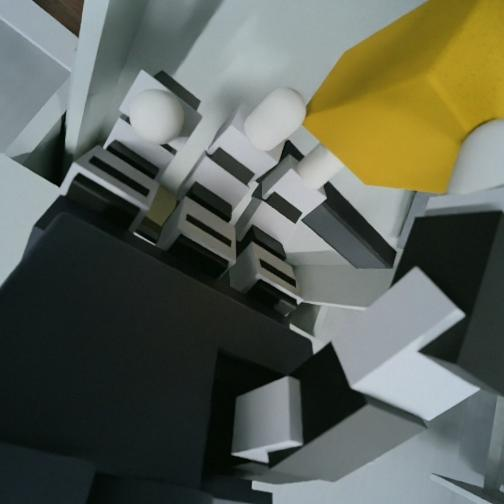

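move:
  joints: {"hand_speed":-0.85,"hand_thumb_mcp":0.16,"hand_thumb_ipl":-0.1,"hand_index_pip":-0.36,"hand_index_dip":0.30}
  cameras: ["wrist_camera"]

Scene clock: 449.27 s.
move: done
base_odometry: x=+0.061 y=+0.559 heading=+0.867
base_tilt: forward=+0.0 right=+0.0
base_status: not commanded
joint_positions: joint_1_rad=-0.099 joint_2_rad=+0.708 joint_3_rad=+3.503 joint_4_rad=-1.714 joint_5_rad=-1.093 joint_6_rad=-0.356 joint_7_rad=+1.133 hand_index_mcp=+0.888 hand_index_abd=+0.001 hand_index_pip=-0.362 hand_index_dip=+0.298 hand_middle_mcp=+0.884 hand_middle_abd=+0.001 hand_middle_pip=-0.597 hand_middle_dip=+0.124 hand_ring_mcp=+0.978 hand_ring_abd=+0.001 hand_ring_pip=-0.873 hand_ring_dip=-0.397 hand_thumb_cmc=-0.573 hand_thumb_axl=+0.676 hand_thumb_mcp=+0.153 hand_thumb_ipl=-0.103 hand_current_limit=+0.100 hand_speed=-0.850
joint_status: all done
hand_state: goal,goal,goal,goal,goal,goal,goal,goal,goal,goal,goal,goal,goal,goal,goal,goal
index_mcp_current_ma: -1
index_abd_current_ma: 0
index_pip_current_ma: 0
index_dip_current_ma: 0
middle_mcp_current_ma: -3
middle_abd_current_ma: 0
middle_pip_current_ma: 1
middle_dip_current_ma: 1
ring_mcp_current_ma: -10
ring_abd_current_ma: 0
ring_pip_current_ma: 4
ring_dip_current_ma: 1
thumb_cmc_current_ma: -1
thumb_axl_current_ma: -1
thumb_mcp_current_ma: -6
thumb_ipl_current_ma: -1
hand_goal_index_mcp: 0.890
hand_goal_index_abd: 0.000
hand_goal_index_pip: -0.360
hand_goal_index_dip: 0.300
hand_goal_middle_mcp: 0.890
hand_goal_middle_abd: 0.000
hand_goal_middle_pip: -0.600
hand_goal_middle_dip: 0.120
hand_goal_ring_mcp: 0.990
hand_goal_ring_abd: 0.000
hand_goal_ring_pip: -0.880
hand_goal_ring_dip: -0.400
hand_goal_thumb_cmc: -0.570
hand_goal_thumb_axl: 0.678
hand_goal_thumb_mcp: 0.160
hand_goal_thumb_ipl: -0.100
motor_effort: joint_1_rad=+0(1) joint_2_rad=-30(31) joint_3_rad=+4(4) joint_4_rad=+11(11) joint_5_rad=-2(3) joint_6_rad=+2(3) joint_7_rad=+0(1)
hand_pose: x=+0.6856 y=-0.0371 z=+0.4751 quat_wxyz=(+0.201, -0.695, +0.663, -0.194) (m; base frame)
hand_target: x=+0.6680 y=-0.0450 z=+0.4420 quat_wxyz=(+0.183, -0.683, +0.683, -0.183) (m; base frame)
hand_status: not commanded
pictures: wrist_camera
camera_calibration:
wrist_camera: T_world_to_cam=[[-0.534976, 0.752514, -0.384089, 0.620009], [0.0392731, 0.476272, 0.87842, -0.474075], [0.843954, 0.454849, -0.284348, -0.307244], [0, 0, 0, 1]] pos_world=[0.609608, -0.101027, 0.567211]

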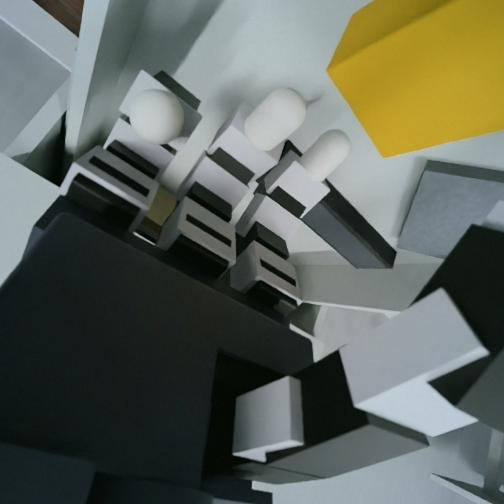

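move:
  target: [0.668, -0.045, 0.55, 0.183, -0.683, 0.683, -0.183]
  min_time_s: 2

move:
  target: [0.60, -0.045, 0.80, 0.183, -0.683, 0.683, -0.183]
  joints: {"hand_speed":-0.5,"hand_index_mcp":0.753,"hand_middle_mcp":0.753,"hand_ring_mcp":0.753,"hand_index_pip":0.58,"hand_middle_pip":0.58,"hand_ring_pip":0.58,"hand_index_dip":0.7,"hand_middle_dip":0.7,"hand_ring_dip":0.7}
  min_time_s: 3
  cameras: ["wrist_camera"]

Scene clock: 454.03 s.
move: done
base_odometry: x=+0.061 y=+0.559 heading=+0.867
base_tilt: forward=+0.0 right=+0.0
base_status: not commanded
joint_positions: joint_1_rad=-0.219 joint_2_rad=+0.647 joint_3_rad=+3.718 joint_4_rad=-1.688 joint_5_rad=-0.913 joint_6_rad=-0.533 joint_7_rad=+0.871 hand_index_mcp=+0.888 hand_index_abd=+0.001 hand_index_pip=-0.362 hand_index_dip=+0.298 hand_middle_mcp=+0.884 hand_middle_abd=+0.001 hand_middle_pip=-0.597 hand_middle_dip=+0.124 hand_ring_mcp=+0.978 hand_ring_abd=+0.001 hand_ring_pip=-0.873 hand_ring_dip=-0.397 hand_thumb_cmc=-0.573 hand_thumb_axl=+0.676 hand_thumb_mcp=+0.153 hand_thumb_ipl=-0.103 hand_current_limit=+0.100 hand_speed=-0.850
joint_status: not commanded
hand_state: goal,goal,goal,goal,goal,goal,goal,goal,goal,goal,goal,goal,goal,goal,goal,goal
index_mcp_current_ma: -1
index_abd_current_ma: 0
index_pip_current_ma: 0
index_dip_current_ma: 0
middle_mcp_current_ma: -3
middle_abd_current_ma: 0
middle_pip_current_ma: 1
middle_dip_current_ma: 1
ring_mcp_current_ma: -10
ring_abd_current_ma: 0
ring_pip_current_ma: 4
ring_dip_current_ma: 1
thumb_cmc_current_ma: -1
thumb_axl_current_ma: -1
thumb_mcp_current_ma: -6
thumb_ipl_current_ma: -1
hand_goal_index_mcp: 0.890
hand_goal_index_abd: 0.000
hand_goal_index_pip: -0.360
hand_goal_index_dip: 0.300
hand_goal_middle_mcp: 0.890
hand_goal_middle_abd: 0.000
hand_goal_middle_pip: -0.600
hand_goal_middle_dip: 0.120
hand_goal_ring_mcp: 0.990
hand_goal_ring_abd: 0.000
hand_goal_ring_pip: -0.880
hand_goal_ring_dip: -0.400
hand_goal_thumb_cmc: -0.570
hand_goal_thumb_axl: 0.678
hand_goal_thumb_mcp: 0.160
hand_goal_thumb_ipl: -0.100
motor_effort: joint_1_rad=-1(1) joint_2_rad=-28(31) joint_3_rad=+5(6) joint_4_rad=+11(12) joint_5_rad=-2(3) joint_6_rad=+3(3) joint_7_rad=+0(0)
hand_pose: x=+0.6654 y=-0.0467 z=+0.5219 quat_wxyz=(+0.179, -0.675, +0.693, -0.178) (m; base frame)
hand_target: x=+0.6680 y=-0.0450 z=+0.5500 quat_wxyz=(+0.183, -0.683, +0.683, -0.183) (m; base frame)
hand_status: done (0.028 m and 1.6 deg from the pose sent, 0.077 m and 3.6 deg at the start)
pictures: none

Scene clock: 457.40 s.
move: done
base_odometry: x=+0.061 y=+0.559 heading=+0.867
base_tilt: forward=+0.0 right=+0.0
base_status: not commanded
joint_positions: joint_1_rad=-0.215 joint_2_rad=+0.270 joint_3_rad=+3.652 joint_4_rad=-1.346 joint_5_rad=-0.342 joint_6_rad=-1.071 joint_7_rad=+0.369 hand_index_mcp=+0.751 hand_index_abd=+0.001 hand_index_pip=+0.575 hand_index_dip=+0.698 hand_middle_mcp=+0.751 hand_middle_abd=+0.001 hand_middle_pip=+0.574 hand_middle_dip=+0.697 hand_ring_mcp=+0.750 hand_ring_abd=+0.001 hand_ring_pip=+0.574 hand_ring_dip=+0.697 hand_thumb_cmc=-0.573 hand_thumb_axl=+0.676 hand_thumb_mcp=+0.153 hand_thumb_ipl=-0.103 hand_current_limit=+0.100 hand_speed=-0.500
joint_status: all done
hand_state: goal,goal,goal,goal,goal,goal,goal,goal,goal,goal,goal,goal,goal,goal,goal,goal
index_mcp_current_ma: -1
index_abd_current_ma: 0
index_pip_current_ma: -2
index_dip_current_ma: -1
middle_mcp_current_ma: -1
middle_abd_current_ma: 0
middle_pip_current_ma: -3
middle_dip_current_ma: -1
ring_mcp_current_ma: -2
ring_abd_current_ma: 0
ring_pip_current_ma: -3
ring_dip_current_ma: -1
thumb_cmc_current_ma: -1
thumb_axl_current_ma: -1
thumb_mcp_current_ma: -6
thumb_ipl_current_ma: -1
hand_goal_index_mcp: 0.754
hand_goal_index_abd: 0.000
hand_goal_index_pip: 0.580
hand_goal_index_dip: 0.700
hand_goal_middle_mcp: 0.754
hand_goal_middle_abd: 0.000
hand_goal_middle_pip: 0.580
hand_goal_middle_dip: 0.700
hand_goal_ring_mcp: 0.754
hand_goal_ring_abd: 0.000
hand_goal_ring_pip: 0.580
hand_goal_ring_dip: 0.700
hand_goal_thumb_cmc: -0.570
hand_goal_thumb_axl: 0.678
hand_goal_thumb_mcp: 0.160
hand_goal_thumb_ipl: -0.100
motor_effort: joint_1_rad=+0(1) joint_2_rad=-22(30) joint_3_rad=+3(5) joint_4_rad=+15(16) joint_5_rad=-3(3) joint_6_rad=+4(5) joint_7_rad=+0(1)
hand_pose: x=+0.6133 y=-0.0273 z=+0.7792 quat_wxyz=(+0.198, -0.694, +0.672, -0.169) (m; base frame)
hand_target: x=+0.6000 y=-0.0450 z=+0.8000 quat_wxyz=(+0.183, -0.683, +0.683, -0.183) (m; base frame)
hand_status: done (0.030 m and 2.9 deg from the pose sent, 0.286 m and 1.6 deg at the start)
pictures: wrist_camera
camera_calibration:
wrist_camera: T_world_to_cam=[[-0.545659, 0.767113, -0.337332, 0.661274], [0.0786044, 0.447619, 0.890763, -0.777576], [0.834313, 0.459537, -0.304546, -0.142334], [0, 0, 0, 1]] pos_world=[0.540702, -0.0938065, 0.872358]

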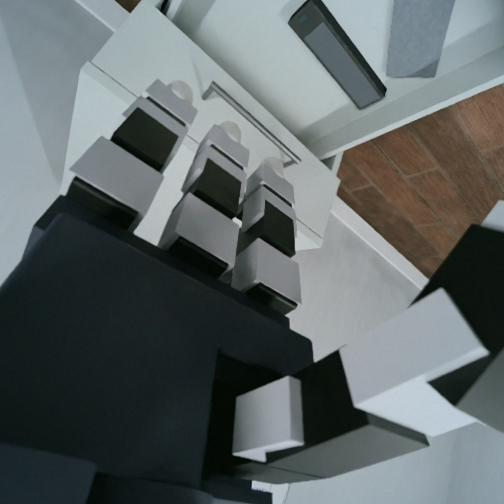

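move:
  base: {"translate_m":-0.2}

move:
  target: [0.5, 0.043, 0.85, 0.183, -0.683, 0.683, -0.183]
  joints: {"hand_index_mcp":0.137,"hand_middle_mcp":0.137,"hand_ring_mcp":0.137,"hand_index_pip":-0.74,"hand_middle_pip":-0.74,"hand_ring_pip":-0.74,"hand_index_dip":-0.17,"hand_middle_dip":-0.17,"hand_ring_dip":-0.17,"hand_thumb_cmc":0.7,"hand_thumb_mcp":0.225,"hand_thumb_ipl":0.168}
  min_time_s: 2
  cameras: ["all"]

Scene clock: 480.53 s.
move: done
base_odometry: x=-0.068 y=+0.406 heading=+0.867
base_tilt: forward=+0.0 right=+0.0
base_status: done
joint_positions: joint_1_rad=-0.211 joint_2_rad=+0.261 joint_3_rad=+3.649 joint_4_rad=-1.345 joint_5_rad=-0.339 joint_6_rad=-1.076 joint_7_rad=+0.368 hand_index_mcp=+0.750 hand_index_abd=+0.001 hand_index_pip=+0.576 hand_index_dip=+0.698 hand_middle_mcp=+0.750 hand_middle_abd=+0.001 hand_middle_pip=+0.575 hand_middle_dip=+0.697 hand_ring_mcp=+0.749 hand_ring_abd=+0.001 hand_ring_pip=+0.574 hand_ring_dip=+0.697 hand_thumb_cmc=-0.573 hand_thumb_axl=+0.676 hand_thumb_mcp=+0.153 hand_thumb_ipl=-0.103 hand_current_limit=+0.100 hand_speed=-0.500
joint_status: not commanded
hand_state: goal,goal,goal,goal,goal,goal,goal,goal,goal,goal,goal,goal,goal,goal,goal,goal
index_mcp_current_ma: -2
index_abd_current_ma: 0
index_pip_current_ma: -2
index_dip_current_ma: -1
middle_mcp_current_ma: -2
middle_abd_current_ma: 0
middle_pip_current_ma: -3
middle_dip_current_ma: -1
ring_mcp_current_ma: -2
ring_abd_current_ma: 0
ring_pip_current_ma: -3
ring_dip_current_ma: -1
thumb_cmc_current_ma: -1
thumb_axl_current_ma: -1
thumb_mcp_current_ma: -6
thumb_ipl_current_ma: -1
hand_goal_index_mcp: 0.754
hand_goal_index_abd: 0.000
hand_goal_index_pip: 0.580
hand_goal_index_dip: 0.700
hand_goal_middle_mcp: 0.754
hand_goal_middle_abd: 0.000
hand_goal_middle_pip: 0.580
hand_goal_middle_dip: 0.700
hand_goal_ring_mcp: 0.754
hand_goal_ring_abd: 0.000
hand_goal_ring_pip: 0.580
hand_goal_ring_dip: 0.700
hand_goal_thumb_cmc: -0.570
hand_goal_thumb_axl: 0.678
hand_goal_thumb_mcp: 0.160
hand_goal_thumb_ipl: -0.100
motor_effort: joint_1_rad=-1(2) joint_2_rad=-22(26) joint_3_rad=+2(4) joint_4_rad=+15(16) joint_5_rad=-2(3) joint_6_rad=+4(5) joint_7_rad=+0(1)
hand_pose: x=+0.6110 y=-0.0289 z=+0.7836 quat_wxyz=(+0.200, -0.693, +0.672, -0.171) (m; base frame)
hand_target: x=+0.6000 y=-0.0450 z=+0.8000 quat_wxyz=(+0.183, -0.683, +0.683, -0.183) (m; base frame)
hand_status: not commanded
pictures: none

Scene clock: 483.13 s.
move: done
base_odometry: x=-0.068 y=+0.406 heading=+0.867
base_tilt: forward=+0.0 right=+0.0
base_status: not commanded
joint_positions: joint_1_rad=-0.101 joint_2_rad=+0.018 joint_3_rad=+3.174 joint_4_rad=-1.380 joint_5_rad=-0.042 joint_6_rad=-1.168 joint_7_rad=-0.013 hand_index_mcp=+0.144 hand_index_abd=+0.001 hand_index_pip=-0.734 hand_index_dip=-0.167 hand_middle_mcp=+0.145 hand_middle_abd=+0.001 hand_middle_pip=-0.733 hand_middle_dip=-0.167 hand_ring_mcp=+0.145 hand_ring_abd=+0.001 hand_ring_pip=-0.732 hand_ring_dip=-0.167 hand_thumb_cmc=+0.689 hand_thumb_axl=+0.676 hand_thumb_mcp=+0.218 hand_thumb_ipl=+0.165 hand_current_limit=+0.100 hand_speed=-0.500
joint_status: all done
hand_state: goal,goal,goal,goal,goal,goal,goal,goal,goal,goal,goal,goal,goal,goal,goal,goal
index_mcp_current_ma: 4
index_abd_current_ma: 0
index_pip_current_ma: 3
index_dip_current_ma: 1
middle_mcp_current_ma: 4
middle_abd_current_ma: 0
middle_pip_current_ma: 4
middle_dip_current_ma: 1
ring_mcp_current_ma: 5
ring_abd_current_ma: 0
ring_pip_current_ma: 5
ring_dip_current_ma: 1
thumb_cmc_current_ma: -9
thumb_axl_current_ma: -1
thumb_mcp_current_ma: -7
thumb_ipl_current_ma: -2
hand_goal_index_mcp: 0.138
hand_goal_index_abd: 0.000
hand_goal_index_pip: -0.740
hand_goal_index_dip: -0.170
hand_goal_middle_mcp: 0.138
hand_goal_middle_abd: 0.000
hand_goal_middle_pip: -0.740
hand_goal_middle_dip: -0.170
hand_goal_ring_mcp: 0.138
hand_goal_ring_abd: 0.000
hand_goal_ring_pip: -0.740
hand_goal_ring_dip: -0.170
hand_goal_thumb_cmc: 0.700
hand_goal_thumb_axl: 0.678
hand_goal_thumb_mcp: 0.226
hand_goal_thumb_ipl: 0.168
motor_effort: joint_1_rad=-1(1) joint_2_rad=-16(23) joint_3_rad=+0(2) joint_4_rad=+16(16) joint_5_rad=-1(3) joint_6_rad=+5(5) joint_7_rad=+0(1)
hand_pose: x=+0.5258 y=+0.0662 z=+0.8587 quat_wxyz=(+0.222, -0.695, +0.660, -0.177) (m; base frame)
hand_target: x=+0.5000 y=+0.0430 z=+0.8500 quat_wxyz=(+0.183, -0.683, +0.683, -0.183) (m; base frame)
hand_status: done (0.036 m and 5.4 deg from the pose sent, 0.148 m and 2.9 deg at the start)
pictures: base_camera, wrist_camera
camera_calibration:
wrist_camera: T_world_to_cam=[[-0.546778, 0.761244, -0.348629, 0.57923], [0.0259102, 0.431568, 0.901708, -0.863939], [0.836877, 0.484001, -0.255696, -0.133071], [0, 0, 0, 1]] pos_world=[0.450459, -0.00368119, 0.946931]

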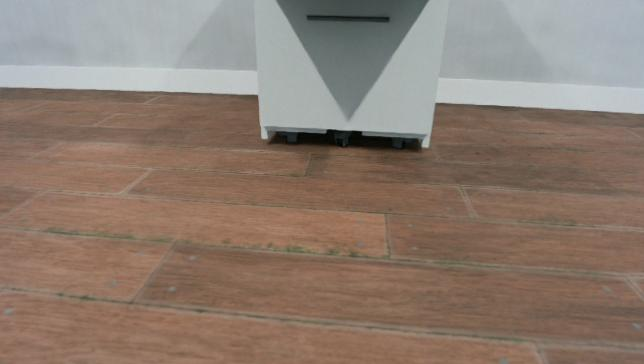

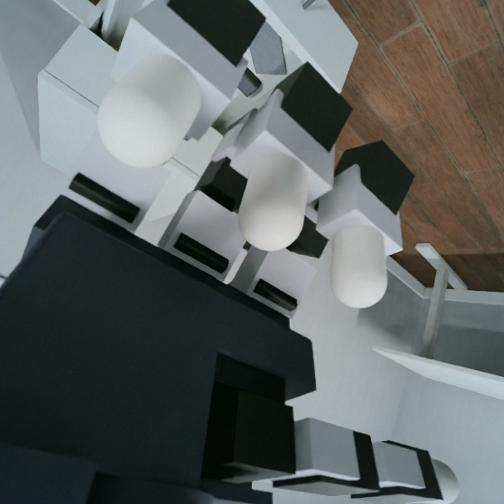

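move:
  target: [0.58, 0.05, 0.60, 0.2706, -0.6533, 0.6533, -0.2706]
  min_time_s: 2

move:
  target: [0.58, 0.05, 0.48, 0.2706, -0.6533, 0.6533, -0.2706]
  min_time_s: 2
  cameras: ["all"]

Scene clock: 495.87 s.
move: done
base_odometry: x=-0.068 y=+0.406 heading=+0.867
base_tilt: forward=+0.0 right=+0.0
base_status: not commanded
joint_positions: joint_1_rad=-0.011 joint_2_rad=+0.172 joint_3_rad=+3.046 joint_4_rad=-2.104 joint_5_rad=+1.378 joint_6_rad=-0.125 joint_7_rad=-1.455 hand_index_mcp=+0.141 hand_index_abd=+0.001 hand_index_pip=-0.734 hand_index_dip=-0.167 hand_middle_mcp=+0.141 hand_middle_abd=+0.001 hand_middle_pip=-0.733 hand_middle_dip=-0.167 hand_ring_mcp=+0.142 hand_ring_abd=+0.001 hand_ring_pip=-0.732 hand_ring_dip=-0.167 hand_thumb_cmc=+0.689 hand_thumb_axl=+0.676 hand_thumb_mcp=+0.219 hand_thumb_ipl=+0.165 hand_current_limit=+0.100 hand_speed=-0.500
joint_status: not commanded
hand_state: goal,goal,goal,goal,goal,goal,goal,goal,goal,goal,goal,goal,goal,goal,goal,goal
index_mcp_current_ma: 1
index_abd_current_ma: 0
index_pip_current_ma: 3
index_dip_current_ma: 1
middle_mcp_current_ma: 1
middle_abd_current_ma: 0
middle_pip_current_ma: 4
middle_dip_current_ma: 1
ring_mcp_current_ma: 2
ring_abd_current_ma: 0
ring_pip_current_ma: 5
ring_dip_current_ma: 1
thumb_cmc_current_ma: -9
thumb_axl_current_ma: -1
thumb_mcp_current_ma: -6
thumb_ipl_current_ma: -2
hand_goal_index_mcp: 0.138
hand_goal_index_abd: 0.000
hand_goal_index_pip: -0.740
hand_goal_index_dip: -0.170
hand_goal_middle_mcp: 0.138
hand_goal_middle_abd: 0.000
hand_goal_middle_pip: -0.740
hand_goal_middle_dip: -0.170
hand_goal_ring_mcp: 0.138
hand_goal_ring_abd: 0.000
hand_goal_ring_pip: -0.740
hand_goal_ring_dip: -0.170
hand_goal_thumb_cmc: 0.700
hand_goal_thumb_axl: 0.678
hand_goal_thumb_mcp: 0.226
hand_goal_thumb_ipl: 0.168
motor_effort: joint_1_rad=+0(1) joint_2_rad=-18(19) joint_3_rad=+0(1) joint_4_rad=+13(16) joint_5_rad=+0(2) joint_6_rad=+1(5) joint_7_rad=+0(1)
hand_pose: x=+0.5973 y=+0.0446 z=+0.6288 quat_wxyz=(+0.282, -0.634, +0.656, -0.298) (m; base frame)
hand_target: x=+0.5800 y=+0.0500 z=+0.6000 quat_wxyz=(+0.271, -0.653, +0.653, -0.271) (m; base frame)
hand_status: done (0.034 m and 4.1 deg from the pose sent, 0.265 m and 13.0 deg at the start)
pictures: none

Scene clock: 498.53 s.
move: done
base_odometry: x=-0.068 y=+0.406 heading=+0.867
base_tilt: forward=+0.0 right=+0.0
base_status: not commanded
joint_positions: joint_1_rad=+0.340 joint_2_rad=+0.560 joint_3_rad=+2.559 joint_4_rad=-2.245 joint_5_rad=+2.417 joint_6_rad=-0.542 joint_7_rad=-2.396 hand_index_mcp=+0.141 hand_index_abd=+0.001 hand_index_pip=-0.734 hand_index_dip=-0.167 hand_middle_mcp=+0.141 hand_middle_abd=+0.001 hand_middle_pip=-0.733 hand_middle_dip=-0.167 hand_ring_mcp=+0.142 hand_ring_abd=+0.001 hand_ring_pip=-0.732 hand_ring_dip=-0.167 hand_thumb_cmc=+0.689 hand_thumb_axl=+0.676 hand_thumb_mcp=+0.219 hand_thumb_ipl=+0.165 hand_current_limit=+0.100 hand_speed=-0.500
joint_status: not commanded
hand_state: goal,goal,goal,goal,goal,goal,goal,goal,goal,goal,goal,goal,goal,goal,goal,goal
index_mcp_current_ma: 1
index_abd_current_ma: 0
index_pip_current_ma: 3
index_dip_current_ma: 1
middle_mcp_current_ma: 1
middle_abd_current_ma: 0
middle_pip_current_ma: 4
middle_dip_current_ma: 1
ring_mcp_current_ma: 2
ring_abd_current_ma: 0
ring_pip_current_ma: 5
ring_dip_current_ma: 1
thumb_cmc_current_ma: -9
thumb_axl_current_ma: -1
thumb_mcp_current_ma: -6
thumb_ipl_current_ma: -2
hand_goal_index_mcp: 0.138
hand_goal_index_abd: 0.000
hand_goal_index_pip: -0.740
hand_goal_index_dip: -0.170
hand_goal_middle_mcp: 0.138
hand_goal_middle_abd: 0.000
hand_goal_middle_pip: -0.740
hand_goal_middle_dip: -0.170
hand_goal_ring_mcp: 0.138
hand_goal_ring_abd: 0.000
hand_goal_ring_pip: -0.740
hand_goal_ring_dip: -0.170
hand_goal_thumb_cmc: 0.700
hand_goal_thumb_axl: 0.678
hand_goal_thumb_mcp: 0.226
hand_goal_thumb_ipl: 0.168
motor_effort: joint_1_rad=+0(1) joint_2_rad=-22(22) joint_3_rad=-3(4) joint_4_rad=+8(13) joint_5_rad=+1(2) joint_6_rad=-3(4) joint_7_rad=+0(0)
hand_pose: x=+0.5896 y=+0.0466 z=+0.4943 quat_wxyz=(+0.266, -0.648, +0.657, -0.280) (m; base frame)
hand_target: x=+0.5800 y=+0.0500 z=+0.4800 quat_wxyz=(+0.271, -0.653, +0.653, -0.271) (m; base frame)
hand_status: done (0.018 m and 1.4 deg from the pose sent, 0.150 m and 4.1 deg at the start)
pictures: base_camera, wrist_camera
camera_calibration:
wrist_camera: T_world_to_cam=[[-0.385458, 0.779194, -0.494245, 0.478033], [-0.128446, 0.48511, 0.864968, -0.421791], [0.913741, 0.396893, -0.0869055, -0.394781], [0, 0, 0, 1]] pos_world=[0.490812, -0.0111794, 0.566793]

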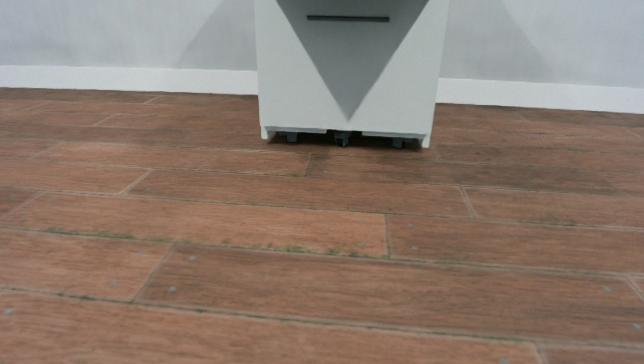

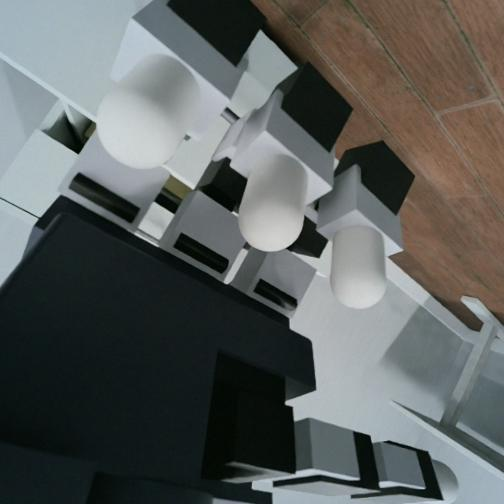

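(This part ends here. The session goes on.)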